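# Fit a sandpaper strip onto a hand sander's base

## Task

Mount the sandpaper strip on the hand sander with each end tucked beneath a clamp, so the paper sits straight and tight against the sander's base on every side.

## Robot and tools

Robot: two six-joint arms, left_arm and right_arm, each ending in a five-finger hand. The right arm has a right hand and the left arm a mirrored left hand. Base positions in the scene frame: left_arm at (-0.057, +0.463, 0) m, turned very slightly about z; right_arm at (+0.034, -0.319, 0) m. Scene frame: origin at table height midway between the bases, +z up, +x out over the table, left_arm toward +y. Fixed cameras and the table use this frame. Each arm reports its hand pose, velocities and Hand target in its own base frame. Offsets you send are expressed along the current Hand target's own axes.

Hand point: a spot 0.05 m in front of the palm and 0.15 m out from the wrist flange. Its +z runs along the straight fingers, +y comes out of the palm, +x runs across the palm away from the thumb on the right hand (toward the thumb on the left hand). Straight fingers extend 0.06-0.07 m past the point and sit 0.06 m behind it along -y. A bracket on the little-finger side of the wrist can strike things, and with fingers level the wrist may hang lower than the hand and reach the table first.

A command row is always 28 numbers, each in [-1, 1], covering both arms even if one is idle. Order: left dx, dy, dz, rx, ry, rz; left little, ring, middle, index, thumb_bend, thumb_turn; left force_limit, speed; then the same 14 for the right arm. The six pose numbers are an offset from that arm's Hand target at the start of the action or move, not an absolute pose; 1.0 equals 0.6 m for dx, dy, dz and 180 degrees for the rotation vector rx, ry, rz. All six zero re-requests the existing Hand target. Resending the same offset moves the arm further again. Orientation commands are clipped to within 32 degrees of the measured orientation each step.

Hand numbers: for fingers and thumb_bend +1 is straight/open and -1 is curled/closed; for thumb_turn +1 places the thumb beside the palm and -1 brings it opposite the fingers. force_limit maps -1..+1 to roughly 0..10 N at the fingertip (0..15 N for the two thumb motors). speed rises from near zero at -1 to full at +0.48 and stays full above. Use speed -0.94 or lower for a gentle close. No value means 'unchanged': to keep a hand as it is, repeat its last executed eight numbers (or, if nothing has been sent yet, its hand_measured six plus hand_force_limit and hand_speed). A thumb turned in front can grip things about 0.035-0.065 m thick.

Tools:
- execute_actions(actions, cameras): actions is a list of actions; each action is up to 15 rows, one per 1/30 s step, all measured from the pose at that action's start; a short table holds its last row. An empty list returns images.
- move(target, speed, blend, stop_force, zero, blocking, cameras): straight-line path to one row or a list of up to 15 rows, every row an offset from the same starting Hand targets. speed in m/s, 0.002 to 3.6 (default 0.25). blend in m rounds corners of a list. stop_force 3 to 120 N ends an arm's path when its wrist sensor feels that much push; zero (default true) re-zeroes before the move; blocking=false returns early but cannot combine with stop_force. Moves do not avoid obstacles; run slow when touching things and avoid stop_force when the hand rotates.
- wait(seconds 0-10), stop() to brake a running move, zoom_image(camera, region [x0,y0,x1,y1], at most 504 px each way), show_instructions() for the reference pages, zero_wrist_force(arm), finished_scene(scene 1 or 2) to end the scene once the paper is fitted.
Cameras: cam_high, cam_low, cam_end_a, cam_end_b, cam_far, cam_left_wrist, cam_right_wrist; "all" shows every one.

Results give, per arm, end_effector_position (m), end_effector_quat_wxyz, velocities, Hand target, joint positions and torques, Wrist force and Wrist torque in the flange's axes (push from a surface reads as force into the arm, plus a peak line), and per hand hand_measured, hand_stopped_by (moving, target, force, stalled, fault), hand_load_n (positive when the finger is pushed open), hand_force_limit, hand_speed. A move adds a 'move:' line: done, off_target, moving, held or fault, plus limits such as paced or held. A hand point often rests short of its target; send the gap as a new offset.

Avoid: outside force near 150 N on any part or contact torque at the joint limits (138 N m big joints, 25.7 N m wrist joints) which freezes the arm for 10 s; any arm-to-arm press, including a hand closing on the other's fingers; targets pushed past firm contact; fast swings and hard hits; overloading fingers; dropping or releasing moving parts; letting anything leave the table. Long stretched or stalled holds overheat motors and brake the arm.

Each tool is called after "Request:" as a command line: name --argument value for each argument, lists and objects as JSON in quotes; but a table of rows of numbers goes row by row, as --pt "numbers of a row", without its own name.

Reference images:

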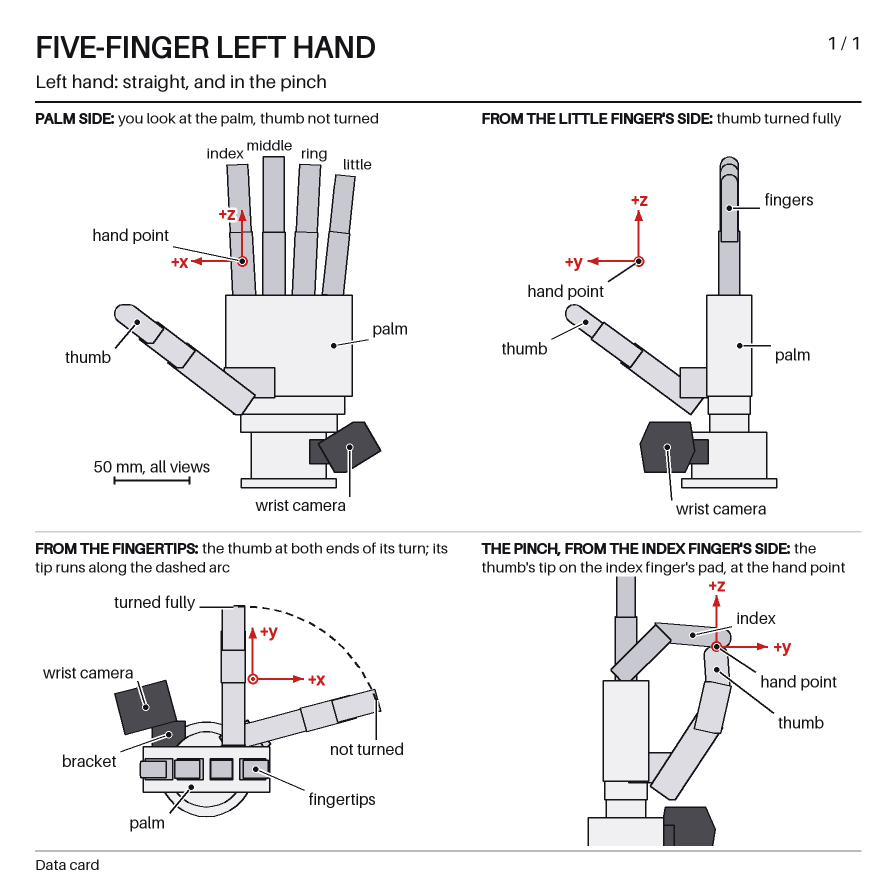

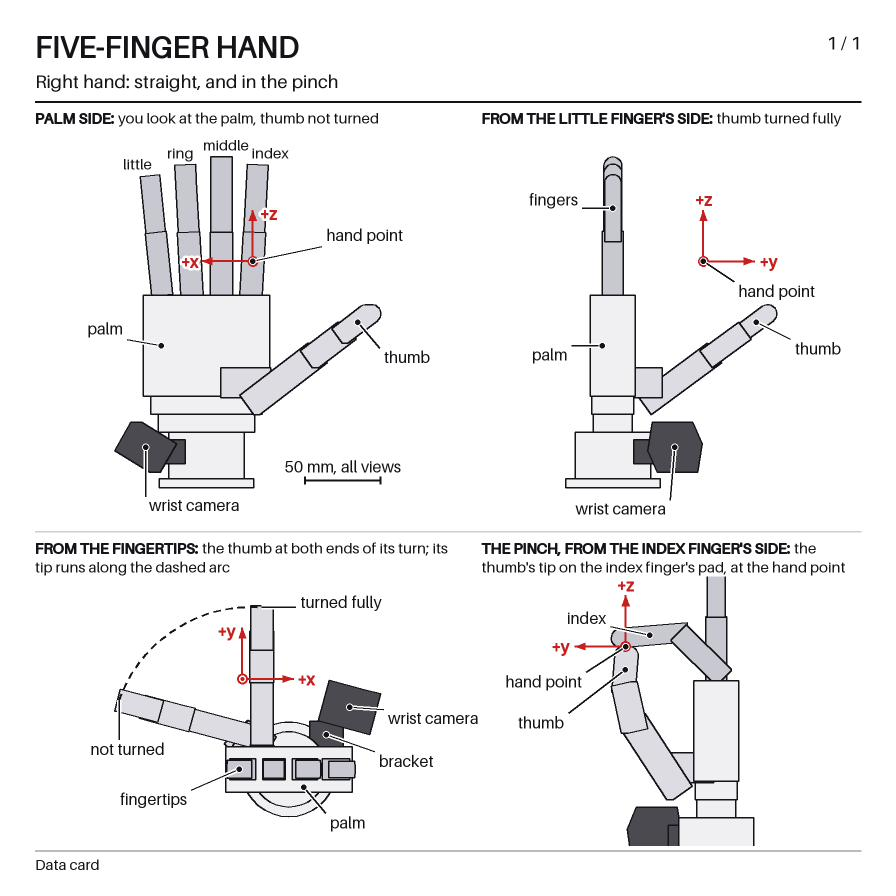

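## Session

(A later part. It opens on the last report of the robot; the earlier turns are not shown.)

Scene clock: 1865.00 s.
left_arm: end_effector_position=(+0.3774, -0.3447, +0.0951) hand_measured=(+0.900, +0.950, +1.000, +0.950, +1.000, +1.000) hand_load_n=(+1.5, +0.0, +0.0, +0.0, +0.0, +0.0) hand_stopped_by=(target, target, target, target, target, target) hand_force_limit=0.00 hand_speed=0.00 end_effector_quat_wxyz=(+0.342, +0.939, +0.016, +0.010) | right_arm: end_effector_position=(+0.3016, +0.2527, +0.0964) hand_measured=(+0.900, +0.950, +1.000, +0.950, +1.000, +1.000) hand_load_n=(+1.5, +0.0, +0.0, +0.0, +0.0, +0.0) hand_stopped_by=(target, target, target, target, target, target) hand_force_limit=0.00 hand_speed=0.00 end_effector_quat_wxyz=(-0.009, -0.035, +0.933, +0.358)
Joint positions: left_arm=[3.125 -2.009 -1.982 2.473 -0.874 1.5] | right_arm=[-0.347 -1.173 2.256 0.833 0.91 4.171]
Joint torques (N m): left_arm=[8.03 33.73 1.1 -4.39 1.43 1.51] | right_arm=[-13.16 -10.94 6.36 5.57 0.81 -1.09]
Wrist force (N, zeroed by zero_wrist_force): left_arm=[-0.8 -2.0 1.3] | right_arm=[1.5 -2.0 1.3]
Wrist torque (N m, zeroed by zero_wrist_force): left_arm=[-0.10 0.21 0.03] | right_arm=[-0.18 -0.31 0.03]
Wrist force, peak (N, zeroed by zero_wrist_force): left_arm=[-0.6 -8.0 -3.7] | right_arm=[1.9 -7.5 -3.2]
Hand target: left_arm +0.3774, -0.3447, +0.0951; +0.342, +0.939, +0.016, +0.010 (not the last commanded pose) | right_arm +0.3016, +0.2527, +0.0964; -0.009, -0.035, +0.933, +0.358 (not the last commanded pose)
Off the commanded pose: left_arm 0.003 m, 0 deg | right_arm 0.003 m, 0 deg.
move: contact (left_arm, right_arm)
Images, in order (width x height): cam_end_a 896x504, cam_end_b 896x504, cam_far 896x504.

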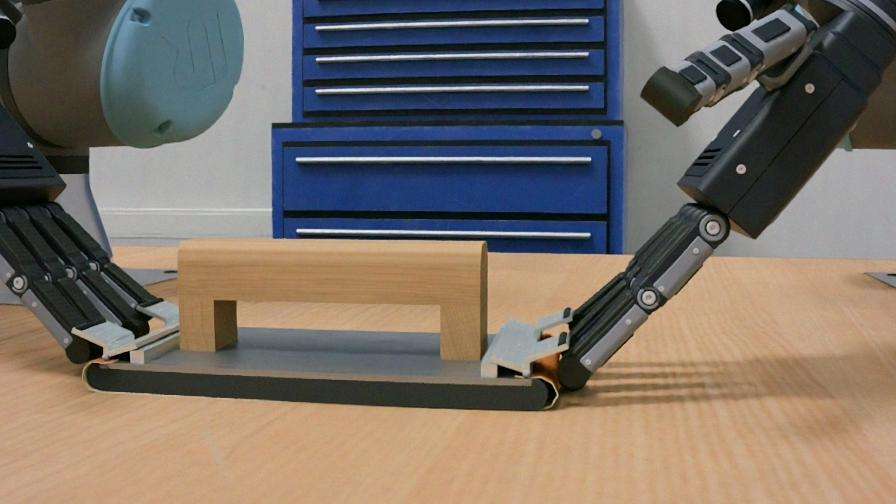

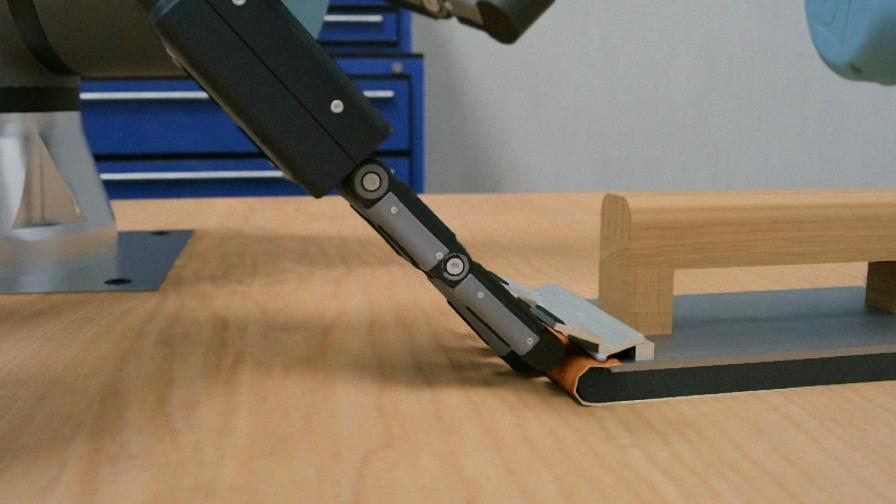

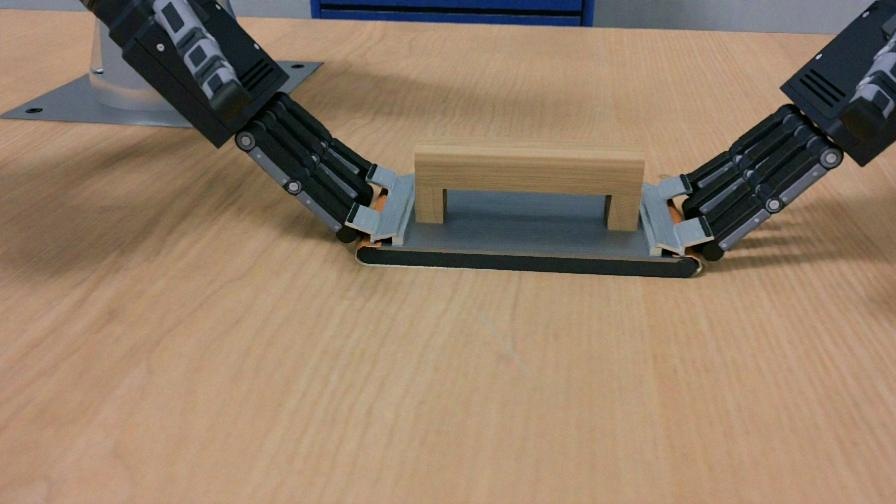

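Request:
move --pt "-0.016 -0.0157 -0.0133 0 0 0 0.9 0.95 1 0.95 1 1 0 0 0.002 0.0016 -0.0515 0 0 0 0.9 0.95 1 0.95 1 1 0 0" --pt "-0.016 -0.0157 -0.0133 0 0 0 -0.8 1 1 1 1 1 0 0 0.0142 0.1537 -0.0942 0 0 0 0.9 0.95 1 0.95 1 1 0 0" --pt "-0.016 -0.0157 -0.0133 0 0 0 -0.8 1 1 1 1 1 0 0 0.0067 0.2348 0.0528 0 0 0 0.9 0.95 1 0.95 1 1 0 0" --speed 0.15 --cameras '["cam_high","cam_far","cam_end_a","cam_left_wrist"]'

Request:
zoom_image --camera "cam_left_wrist" --region '[180, 0, 460, 220]'

Request:
zoom_image --camera "cam_far" --region '[600, 100, 800, 290]'

Request:
zoom_image --camera "cam_high" --region '[330, 120, 450, 240]'

Scene clock: 1923.53 s.
left_arm: end_effector_position=(+0.3674, -0.3327, +0.0951) hand_measured=(-0.800, +1.000, +1.000, +1.000, +1.000, +1.000) hand_load_n=(+0.0, +0.0, +0.0, +0.0, +0.0, +0.5) hand_stopped_by=(target, target, target, target, target, target) hand_force_limit=0.00 hand_speed=0.00 end_effector_quat_wxyz=(+0.342, +0.939, +0.016, +0.010) | right_arm: end_effector_position=(+0.2880, +0.3778, +0.1672) hand_measured=(+0.900, +0.950, +1.000, +0.950, +1.000, +1.000) hand_load_n=(+0.0, +0.0, -0.5, +0.0, +0.0, +0.0) hand_stopped_by=(target, target, target, target, target, target) hand_force_limit=0.00 hand_speed=0.00 end_effector_quat_wxyz=(-0.009, -0.035, +0.933, +0.359)
Joint positions: left_arm=[3.161 -1.99 -2.025 2.468 -0.872 1.547] | right_arm=[0.109 -1.348 2.074 0.803 0.838 4.763]
Joint torques (N m): left_arm=[7.04 31.56 2.35 -1.99 -0.18 0.97] | right_arm=[11.6 -9.65 -26.87 0.21 0.87 1.5]
Wrist force (N, zeroed by zero_wrist_force): left_arm=[-1.0 -0.6 1.0] | right_arm=[1.5 -0.4 0.7]
Wrist torque (N m, zeroed by zero_wrist_force): left_arm=[-0.11 0.18 -0.06] | right_arm=[-0.14 -0.25 -0.03]
Wrist force, peak (N, zeroed by zero_wrist_force): left_arm=[-0.9 -2.3 1.8] | right_arm=[1.7 -2.4 1.7]
Hand target: left_arm +0.3674, -0.3327, +0.0951; +0.342, +0.939, +0.016, +0.010 | right_arm +0.2880, +0.3779, +0.1672; -0.009, -0.035, +0.933, +0.358
Off the commanded pose: left_arm 0.000 m, 0 deg | right_arm 0.000 m, 0 deg.
move: done
Images, in order (width x height): cam_high 896x504, cam_end_a 896x504, cam_far 896x504, cam_left_wrist 672x504.

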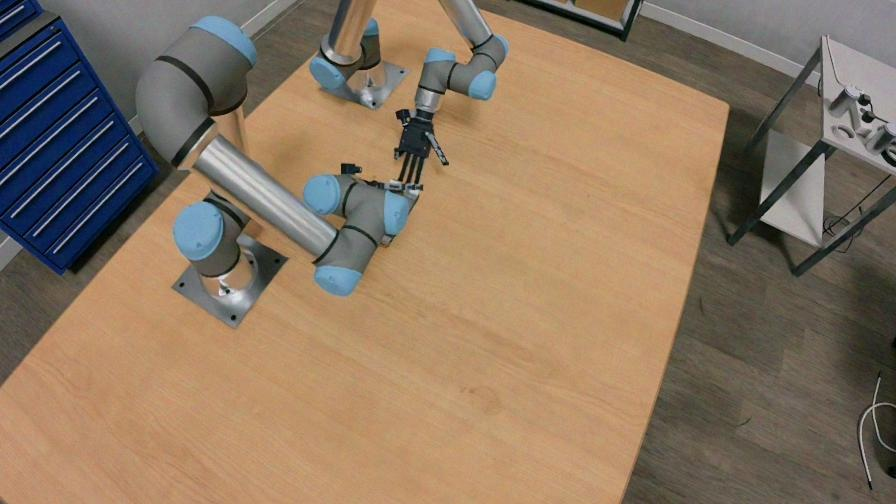

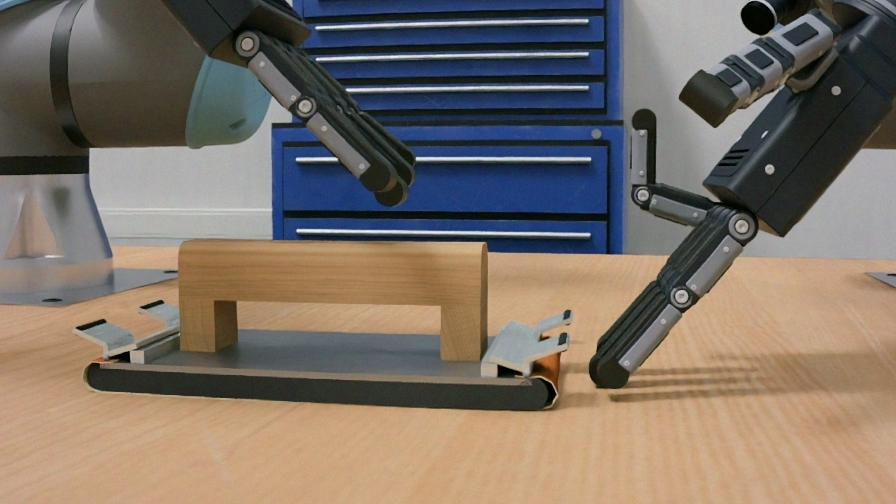

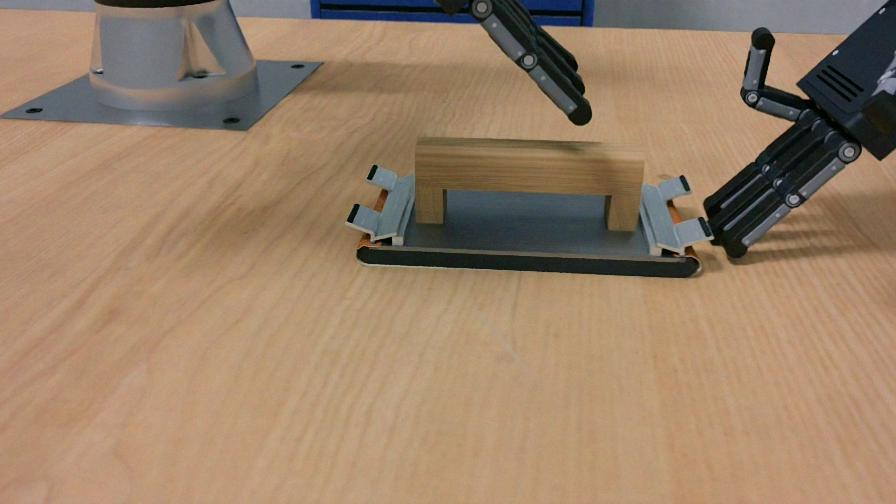

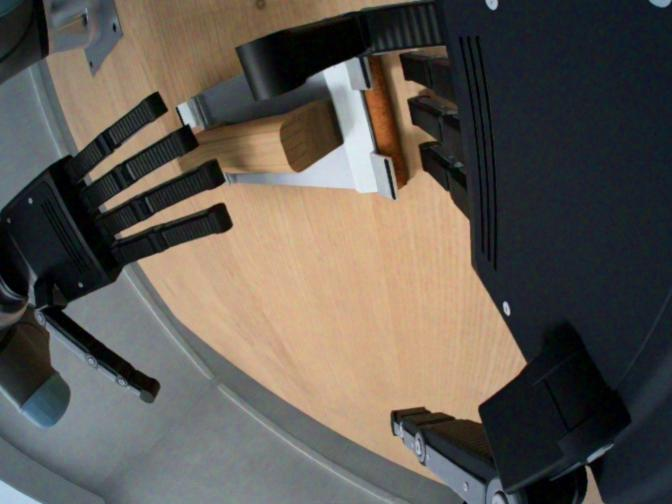

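Scaled by 1.800 from the camera's 672x504 image, which has a finer 960x720 frame.

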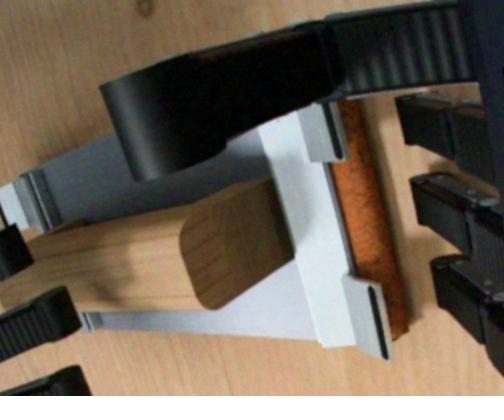

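Scaled by 2.520 from the camera's 896x504 image, which has a finer 1280x720 frame.

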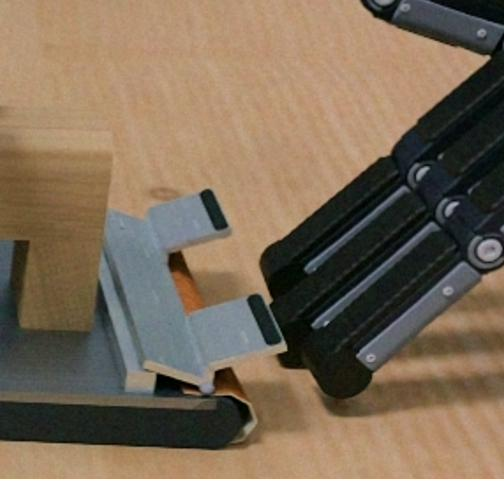

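Scaled by 4.200 from the camera's 896x504 image, which has a finer 1280x720 frame.

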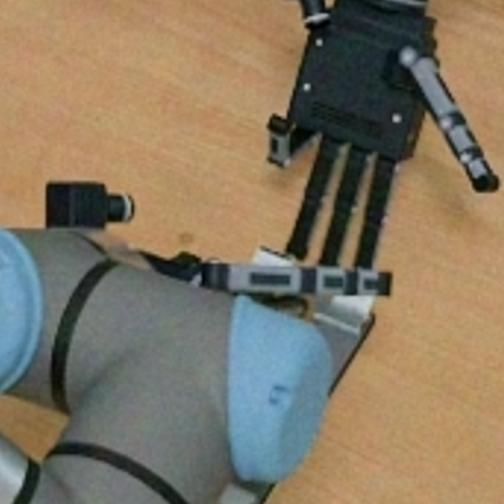

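Request:
move --pt "0 0 0 0 0 0 -0.8 1 1 1 1 1 0 0 0.0003 -0.0279 0.031 0 0 0 0.9 0.95 1 0.95 1 1 0 0" --speed 0.025 --stop_force 8 --cameras '["cam_far","cam_end_a","cam_left_wrist"]'

Scene clock: 1934.00 s.
left_arm: end_effector_position=(+0.3674, -0.3327, +0.0950) hand_measured=(-0.800, +1.000, +1.000, +1.000, +1.000, +1.000) hand_load_n=(+0.0, +0.0, +0.0, +0.0, -0.5, +0.0) hand_stopped_by=(target, target, target, target, target, target) hand_force_limit=0.00 hand_speed=0.00 end_effector_quat_wxyz=(+0.342, +0.939, +0.016, +0.010) | right_arm: end_effector_position=(+0.2880, +0.3779, +0.1518) hand_measured=(+0.900, +0.950, +1.000, +0.950, +1.000, +1.000) hand_load_n=(+0.0, +0.5, -2.0, +0.0, +0.0, +0.0) hand_stopped_by=(target, target, target, target, target, target) hand_force_limit=0.00 hand_speed=0.00 end_effector_quat_wxyz=(-0.009, -0.035, +0.933, +0.358)
Joint positions: left_arm=[3.161 -1.99 -2.025 2.468 -0.872 1.547] | right_arm=[0.109 -1.32 2.09 0.759 0.838 4.763]
Joint torques (N m): left_arm=[3.94 31.38 9.25 -0.9 -0.12 -0.2] | right_arm=[1.52 -33.47 -24.44 4.62 0.78 -0.77]
Wrist force (N, zeroed by zero_wrist_force): left_arm=[-0.9 -0.7 1.1] | right_arm=[0.7 1.8 -6.2]
Wrist torque (N m, zeroed by zero_wrist_force): left_arm=[-0.12 0.17 -0.05] | right_arm=[0.25 -0.12 -0.05]
Wrist force, peak (N, zeroed by zero_wrist_force): left_arm=[-1.0 -0.7 1.2] | right_arm=[1.0 5.2 -29.0]
Hand target: left_arm +0.3674, -0.3327, +0.0951; +0.342, +0.939, +0.016, +0.010 | right_arm +0.2880, +0.3779, +0.1518; -0.009, -0.035, +0.933, +0.358 (not the last commanded pose)
Off the commanded pose: left_arm 0.000 m, 0 deg | right_arm 0.010 m, 0 deg.
move: contact (right_arm)
Images, in order (width x height): cam_end_a 896x504, cam_far 896x504, cam_left_wrist 672x504.

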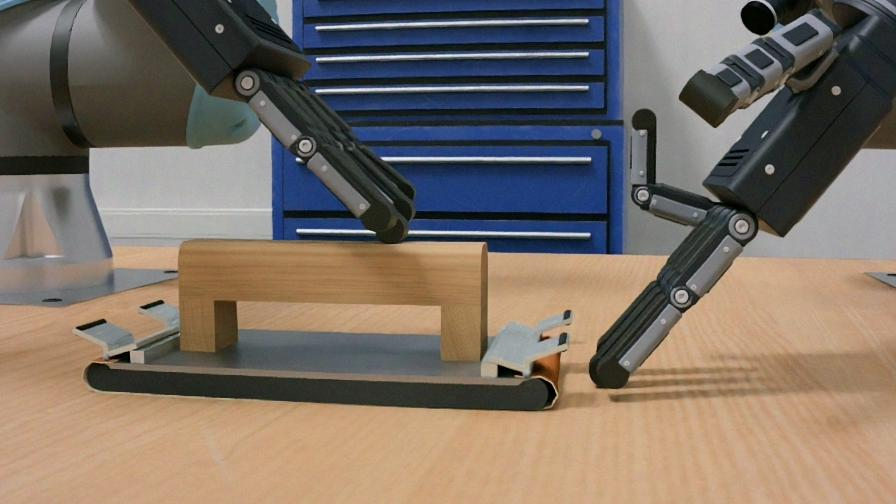

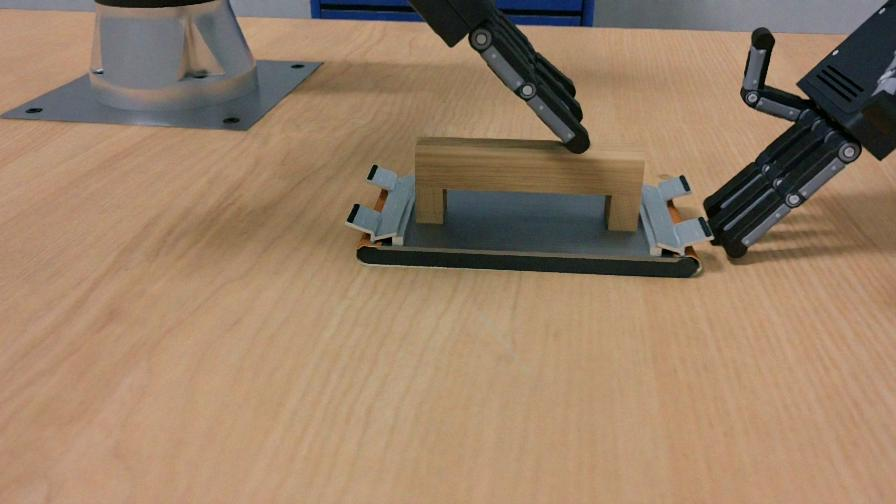

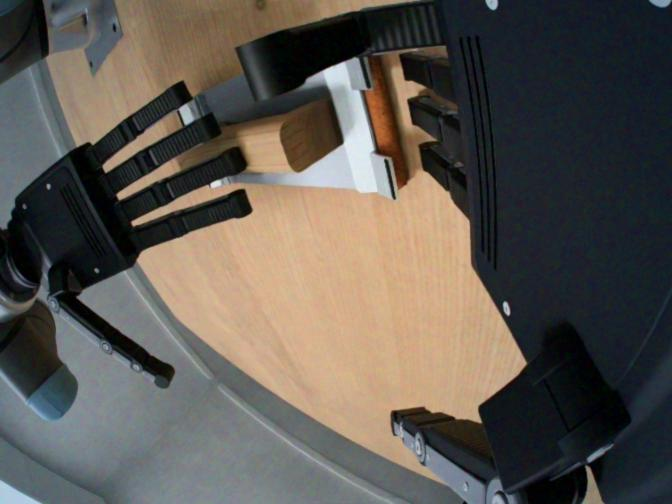

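Request:
move --pt "0.0004 0.0165 0.0139 0 0 0 -0.8 0.95 1 0.95 1 1 0 0 0 0 0 0 0 0 0.9 0.95 1 0.95 1 1 0 0" --speed 0.03 --stop_force 8 --cameras '["cam_far","cam_end_a","cam_left_wrist"]'

Request:
zoom_image --camera "cam_end_a" --region '[450, 260, 620, 430]'

Request:
zoom_image --camera "cam_far" --region '[620, 130, 780, 290]'

Scene clock: 1969.77 s.
left_arm: end_effector_position=(+0.3681, -0.3456, +0.0950) hand_measured=(-0.800, +0.950, +1.000, +0.950, +1.000, +1.000) hand_load_n=(+0.5, +0.0, +0.5, +0.5, +0.0, +0.0) hand_stopped_by=(target, target, target, target, target, target) hand_force_limit=0.00 hand_speed=0.00 end_effector_quat_wxyz=(+0.342, +0.939, +0.016, +0.010) | right_arm: end_effector_position=(+0.2880, +0.3779, +0.1518) hand_measured=(+0.900, +0.950, +1.000, +0.950, +1.000, +1.000) hand_load_n=(+0.0, +0.0, -2.0, +0.0, +0.0, +0.0) hand_stopped_by=(target, target, target, target, target, target) hand_force_limit=0.00 hand_speed=0.00 end_effector_quat_wxyz=(-0.009, -0.035, +0.933, +0.358)
Joint positions: left_arm=[3.122 -1.993 -2.007 2.486 -0.874 1.496] | right_arm=[0.109 -1.32 2.09 0.759 0.838 4.763]
Joint torques (N m): left_arm=[-6.91 17.32 20.42 -0.76 -0.03 -2.07] | right_arm=[1.57 -33.05 -24.83 4.54 0.83 0.17]
Wrist force (N, zeroed by zero_wrist_force): left_arm=[-1.0 -2.2 -0.2] | right_arm=[0.7 1.3 -6.3]
Wrist torque (N m, zeroed by zero_wrist_force): left_arm=[-0.02 0.14 0.09] | right_arm=[0.16 -0.12 -0.06]
Wrist force, peak (N, zeroed by zero_wrist_force): left_arm=[-1.2 -2.4 -0.2] | right_arm=[0.9 1.7 -6.6]
Hand target: left_arm +0.3681, -0.3456, +0.0950; +0.342, +0.939, +0.016, +0.010 | right_arm +0.2880, +0.3779, +0.1518; -0.009, -0.035, +0.933, +0.358
Off the commanded pose: left_arm 0.000 m, 0 deg | right_arm 0.000 m, 0 deg.
move: done
Images, in order (width x height): cam_end_a 896x504, cam_far 896x504, cam_left_wrist 672x504.

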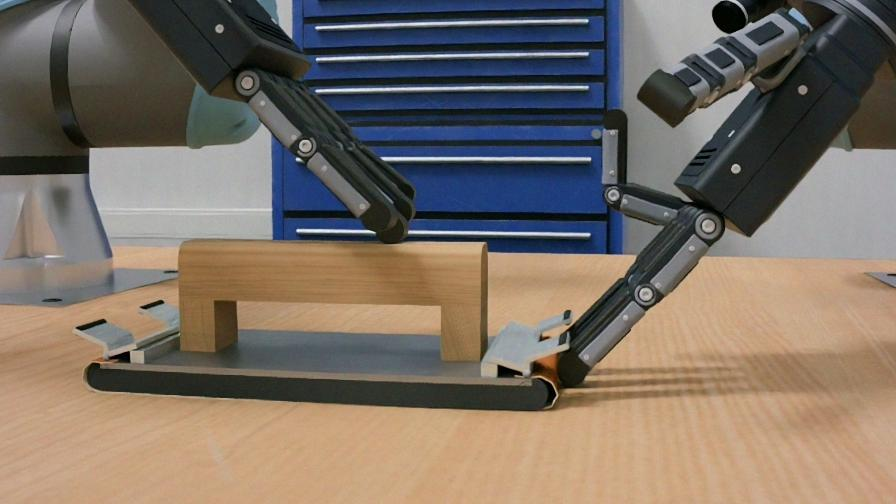

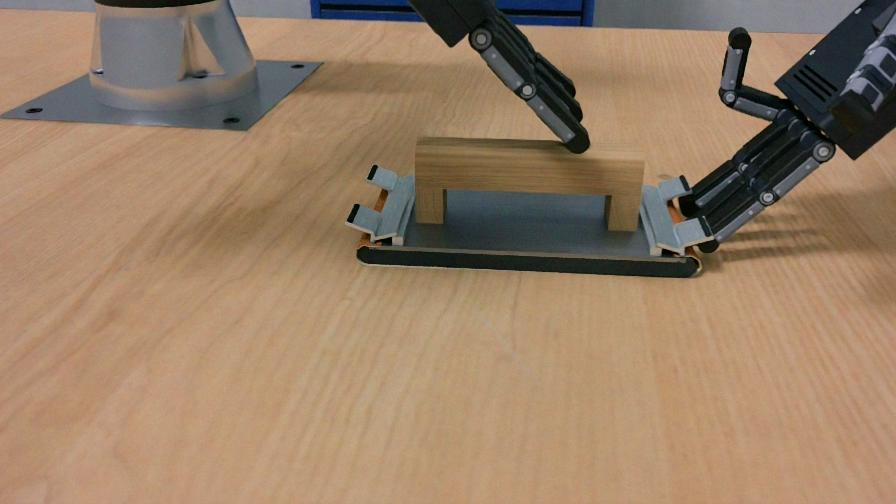

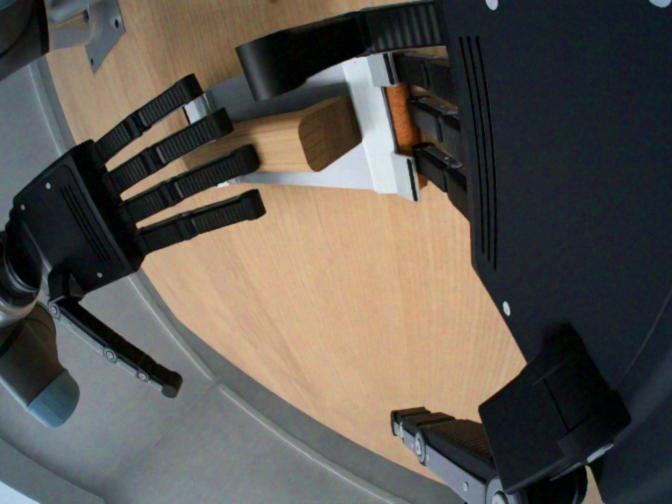

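Scaled by 2.965 from the camera's 896x504 image, which has a finer 1280x720 frame.

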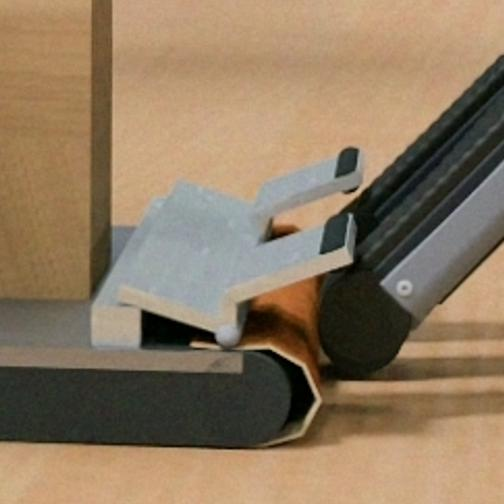

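Scaled by 3.150 from the camera's 896x504 image, which has a finer 1280x720 frame.

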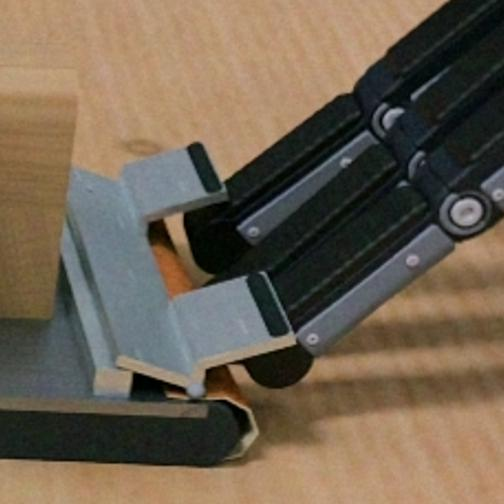

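Request:
execute_actions --actions '[]' --cameras '["cam_far","cam_end_a","cam_end_b"]'

Scene clock: 2000.97 s.
left_arm: end_effector_position=(+0.3681, -0.3456, +0.0950) hand_measured=(-0.800, +0.950, +1.000, +0.950, +1.000, +1.000) hand_load_n=(+0.0, +0.0, +0.5, +0.0, +0.0, +0.0) hand_stopped_by=(target, target, target, target, target, target) hand_force_limit=0.00 hand_speed=0.00 end_effector_quat_wxyz=(+0.342, +0.939, +0.016, +0.010) | right_arm: end_effector_position=(+0.2880, +0.3779, +0.1518) hand_measured=(+0.900, +0.950, +1.000, +0.950, +1.000, +1.000) hand_load_n=(+0.0, +0.0, -2.0, +0.0, +0.0, +0.0) hand_stopped_by=(target, target, target, target, target, target) hand_force_limit=0.00 hand_speed=0.00 end_effector_quat_wxyz=(-0.009, -0.035, +0.933, +0.358)
Joint positions: left_arm=[3.122 -1.993 -2.007 2.486 -0.874 1.496] | right_arm=[0.109 -1.32 2.09 0.759 0.838 4.763]
Joint velocities: within noise
Joint torques (N m): left_arm=[-6.15 17.34 19.74 -0.66 0.04 -1.88] | right_arm=[1.03 -33.79 -24.57 4.57 0.72 0.93]
Wrist force (N, zeroed by zero_wrist_force): left_arm=[-1.0 -2.3 -0.2] | right_arm=[0.5 1.6 -6.3]
Wrist torque (N m, zeroed by zero_wrist_force): left_arm=[-0.01 0.13 0.09] | right_arm=[0.24 -0.08 -0.06]
Wrist force, peak (N, zeroed by zero_wrist_force): left_arm=[-1.2 -2.6 0.1] | right_arm=[0.8 1.9 -6.7]
Hand target: left_arm +0.3681, -0.3456, +0.0950; +0.342, +0.939, +0.016, +0.010 | right_arm +0.2880, +0.3779, +0.1518; -0.009, -0.035, +0.933, +0.358
Off the commanded pose: left_arm 0.000 m, 0 deg | right_arm 0.000 m, 0 deg.
Images, in order (width x height): cam_end_a 896x504, cam_end_b 896x504, cam_far 896x504.

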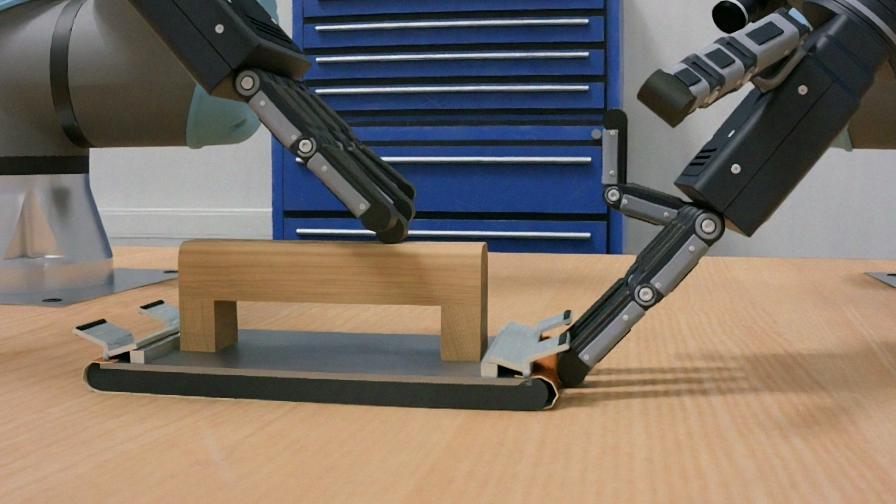

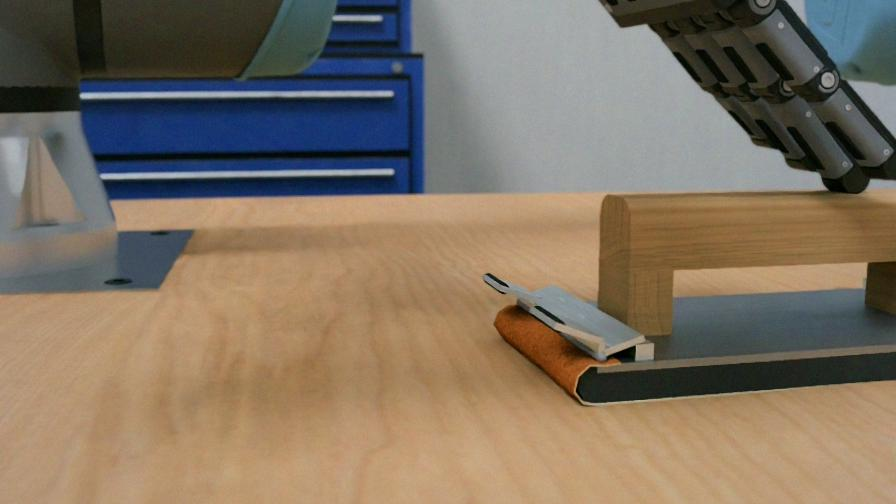

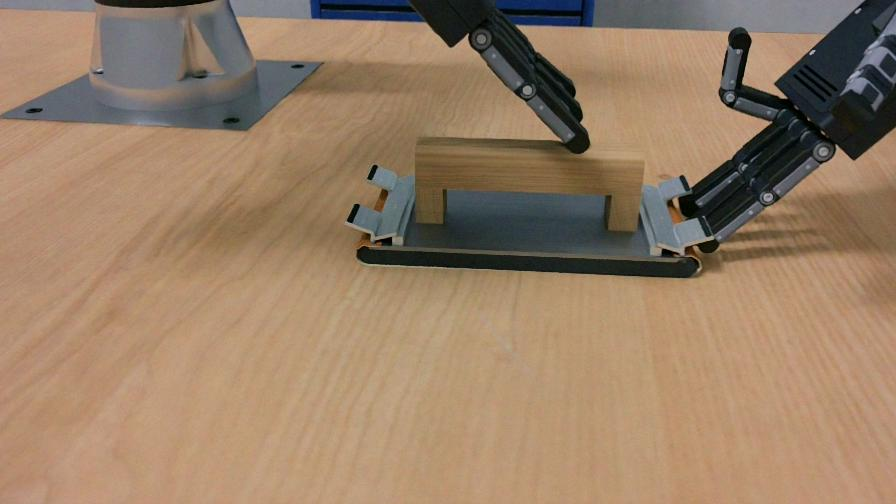

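Request:
zoom_image --camera "cam_end_a" --region '[440, 290, 640, 430]'

Request:
zoom_image --camera "cam_end_a" --region '[60, 280, 260, 420]'

Scaled by 2.520 from the camera's 896x504 image, which has a finer 1280x720 frame.

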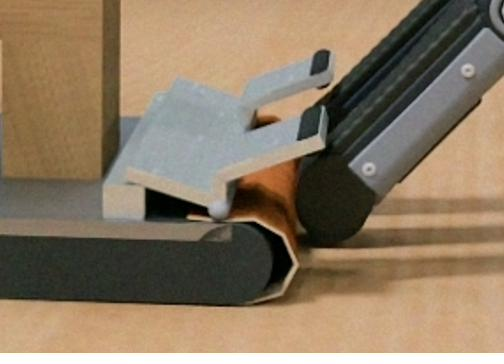

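Scaled by 2.520 from the camera's 896x504 image, which has a finer 1280x720 frame.

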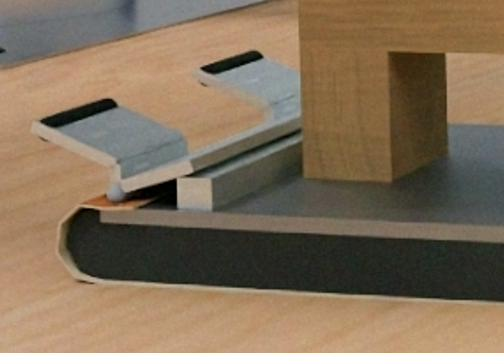

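Request:
move --target '[0.0003,0.009,0.008,0,0,0,-0.8,0.95,1,0.95,1,1,0,0,0,0,0,0,0,0,0.9,0.95,1,0.95,1,1,0,0]' --speed 0.012 --stop_force 14 --cameras '["cam_far","cam_end_a"]'

Request:
zoom_image --camera "cam_end_a" --region '[440, 290, 640, 430]'

Scene clock: 2016.90 s.
left_arm: end_effector_position=(+0.3682, -0.3480, +0.0949) hand_measured=(-0.800, +0.950, +1.000, +0.950, +1.000, +1.000) hand_load_n=(+0.0, +0.5, +1.0, +0.0, +0.0, +0.0) hand_stopped_by=(target, target, target, target, target, target) hand_force_limit=0.00 hand_speed=0.00 end_effector_quat_wxyz=(+0.342, +0.939, +0.016, +0.010) | right_arm: end_effector_position=(+0.2880, +0.3779, +0.1518) hand_measured=(+0.900, +0.950, +1.000, +0.950, +1.000, +1.000) hand_load_n=(+0.0, +0.0, -0.5, +0.0, +0.0, +0.0) hand_stopped_by=(target, target, target, target, target, target) hand_force_limit=0.00 hand_speed=0.00 end_effector_quat_wxyz=(-0.009, -0.035, +0.933, +0.358)
Joint positions: left_arm=[3.114 -1.994 -2.003 2.489 -0.874 1.487] | right_arm=[0.109 -1.32 2.09 0.759 0.838 4.763]
Joint torques (N m): left_arm=[4.84 31.3 1.01 -4.04 3.36 1.5] | right_arm=[1.02 -30.64 -22.61 2.99 0.83 1.05]
Wrist force (N, zeroed by zero_wrist_force): left_arm=[-1.4 -9.1 -7.2] | right_arm=[0.4 1.0 -9.9]
Wrist torque (N m, zeroed by zero_wrist_force): left_arm=[0.63 -0.01 0.10] | right_arm=[0.48 0.00 -0.09]
Wrist force, peak (N, zeroed by zero_wrist_force): left_arm=[-1.8 -14.4 -14.1] | right_arm=[0.5 0.7 -10.5]
Hand target: left_arm +0.3682, -0.3480, +0.0949; +0.342, +0.939, +0.016, +0.010 (not the last commanded pose) | right_arm +0.2880, +0.3779, +0.1518; -0.009, -0.035, +0.933, +0.358
Off the commanded pose: left_arm 0.005 m, 0 deg | right_arm 0.000 m, 0 deg.
move: contact (left_arm)
Images, in order (width x height): cam_end_a 896x504, cam_far 896x504.

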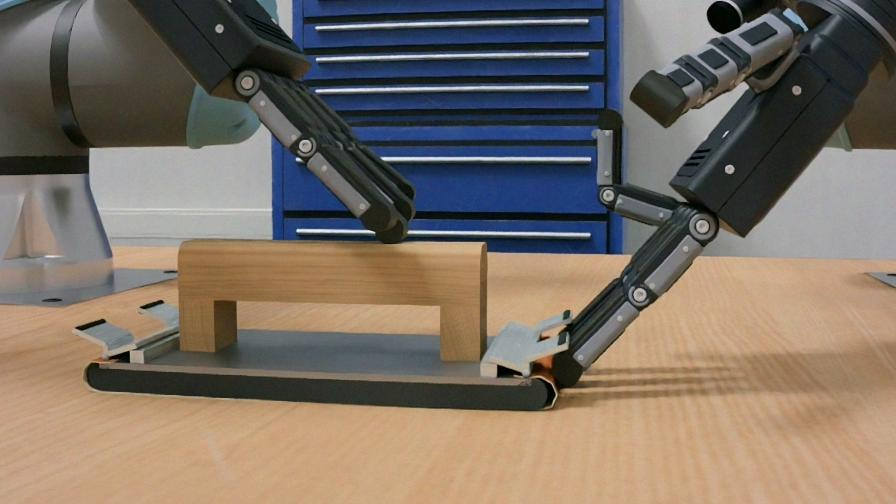

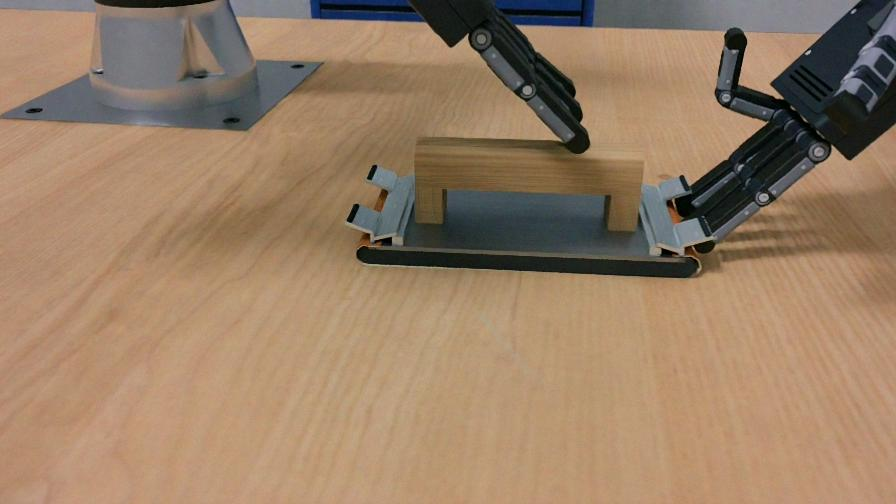

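Scaled by 2.520 from the camera's 896x504 image, which has a finer 1280x720 frame.

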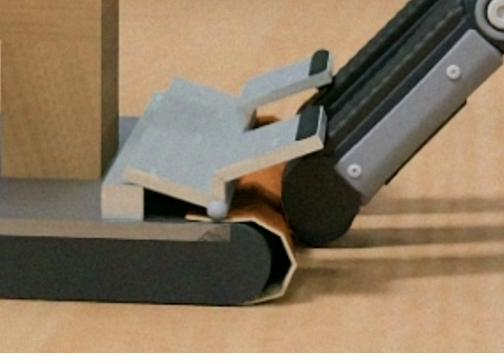

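Request:
move --pt "0.0018 -0.0382 -0.0321 0 0 0 -0.8 0.95 1 0.95 1 1 0 0 0 0 0 0 0 0 0.9 0.95 1 0.95 1 1 0 0" --pt "0.0038 -0.0657 -0.0769 0 0 0 -0.8 -0.8 1 -0.8 1 1 0 0 0 0 0 0 0 0 0.9 0.95 1 0.95 1 1 0 0" --pt "0.0018 -0.0382 -0.0321 0 0 0 -0.8 -0.8 1 -0.8 1 1 0 0 0 0 0 0 0 0 0.9 0.95 1 0.95 1 1 0 0" --pt "0.0005 -0.0102 -0.0086 0 0 0 -0.8 -0.8 1 -0.8 1 1 0 0 0 0 0 0 0 0 0.9 0.95 1 0.95 1 1 0 0" --speed '[0.06,0.06,0.06,0.04]' --blend '[0.005,0,0.005,0]' --cameras '["cam_far","cam_end_a","cam_high"]'

Request:
zoom_image --camera "cam_end_a" --region '[440, 290, 640, 430]'

Scene clock: 2050.73 s.
left_arm: end_effector_position=(+0.3682, -0.3399, +0.0950) hand_measured=(-0.800, -0.800, +1.000, -0.800, +1.000, +1.000) hand_load_n=(+0.0, +0.0, +0.0, +0.0, +0.0, +0.0) hand_stopped_by=(target, target, target, target, target, target) hand_force_limit=0.00 hand_speed=0.00 end_effector_quat_wxyz=(+0.342, +0.939, +0.016, +0.010) | right_arm: end_effector_position=(+0.2880, +0.3779, +0.1518) hand_measured=(+0.900, +0.950, +1.000, +0.950, +1.000, +1.000) hand_load_n=(+0.0, +0.0, -1.0, +0.0, +0.0, +0.0) hand_stopped_by=(target, target, target, target, target, target) hand_force_limit=0.00 hand_speed=0.00 end_effector_quat_wxyz=(-0.009, -0.035, +0.933, +0.358)
Joint positions: left_arm=[3.139 -1.993 -2.014 2.477 -0.873 1.518] | right_arm=[0.109 -1.32 2.09 0.759 0.838 4.763]
Joint torques (N m): left_arm=[-6.91 17.7 19.63 -0.69 -0.39 -2.19] | right_arm=[1.74 -11.5 -14.85 -0.06 0.75 1.11]
Wrist force (N, zeroed by zero_wrist_force): left_arm=[-1.0 -0.7 1.0] | right_arm=[0.9 1.0 -9.0]
Wrist torque (N m, zeroed by zero_wrist_force): left_arm=[-0.12 0.19 0.05] | right_arm=[0.38 -0.10 -0.06]
Wrist force, peak (N, zeroed by zero_wrist_force): left_arm=[-1.5 -9.5 -7.0] | right_arm=[0.6 0.9 -10.4]
Hand target: left_arm +0.3682, -0.3400, +0.0950; +0.342, +0.939, +0.016, +0.010 | right_arm +0.2880, +0.3779, +0.1518; -0.009, -0.035, +0.933, +0.358
Off the commanded pose: left_arm 0.000 m, 0 deg | right_arm 0.000 m, 0 deg.
move: done
Images, in order (width x height): cam_high 896x504, cam_end_a 896x504, cam_far 896x504.

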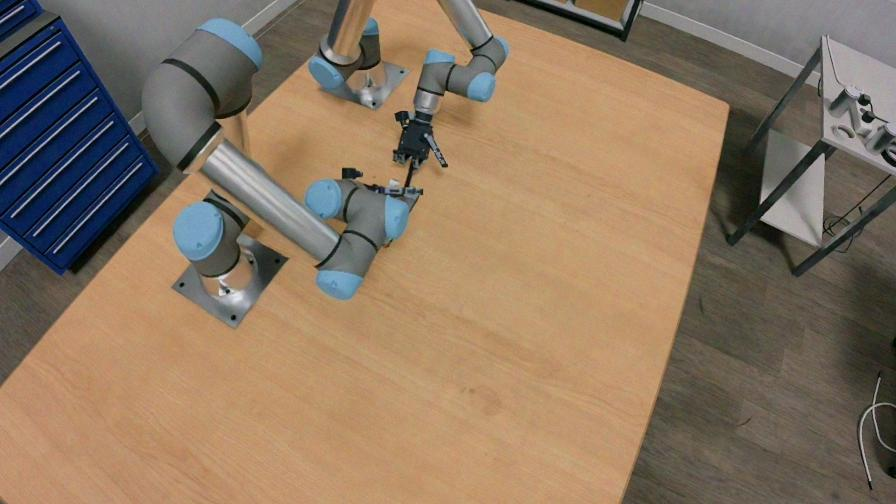

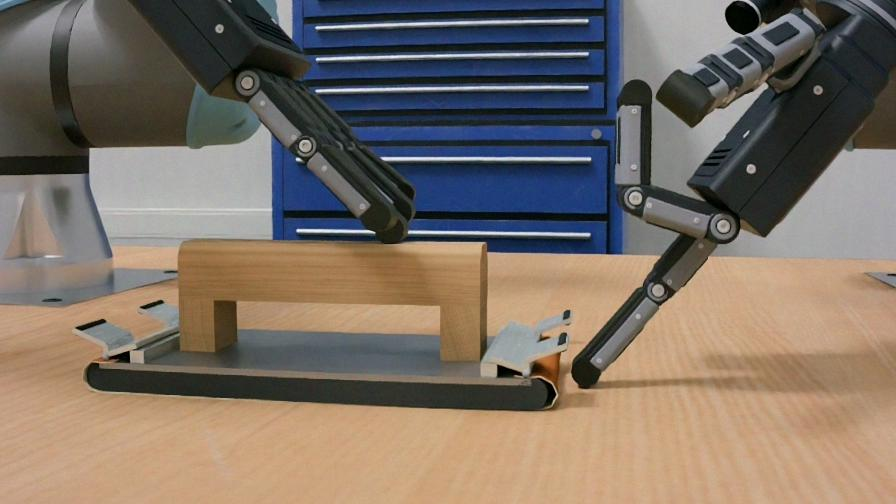

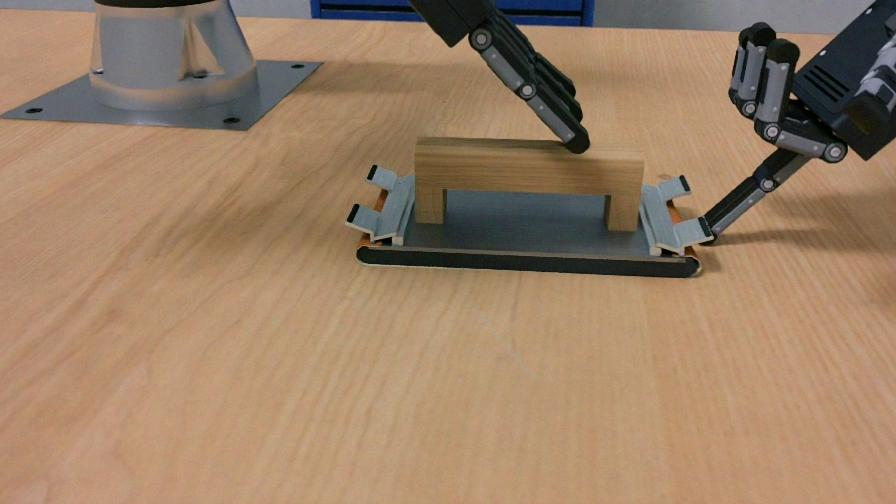

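Scaled by 2.520 from the camera's 896x504 image, which has a finer 1280x720 frame.

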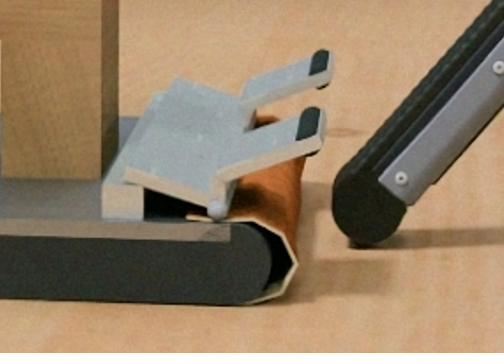

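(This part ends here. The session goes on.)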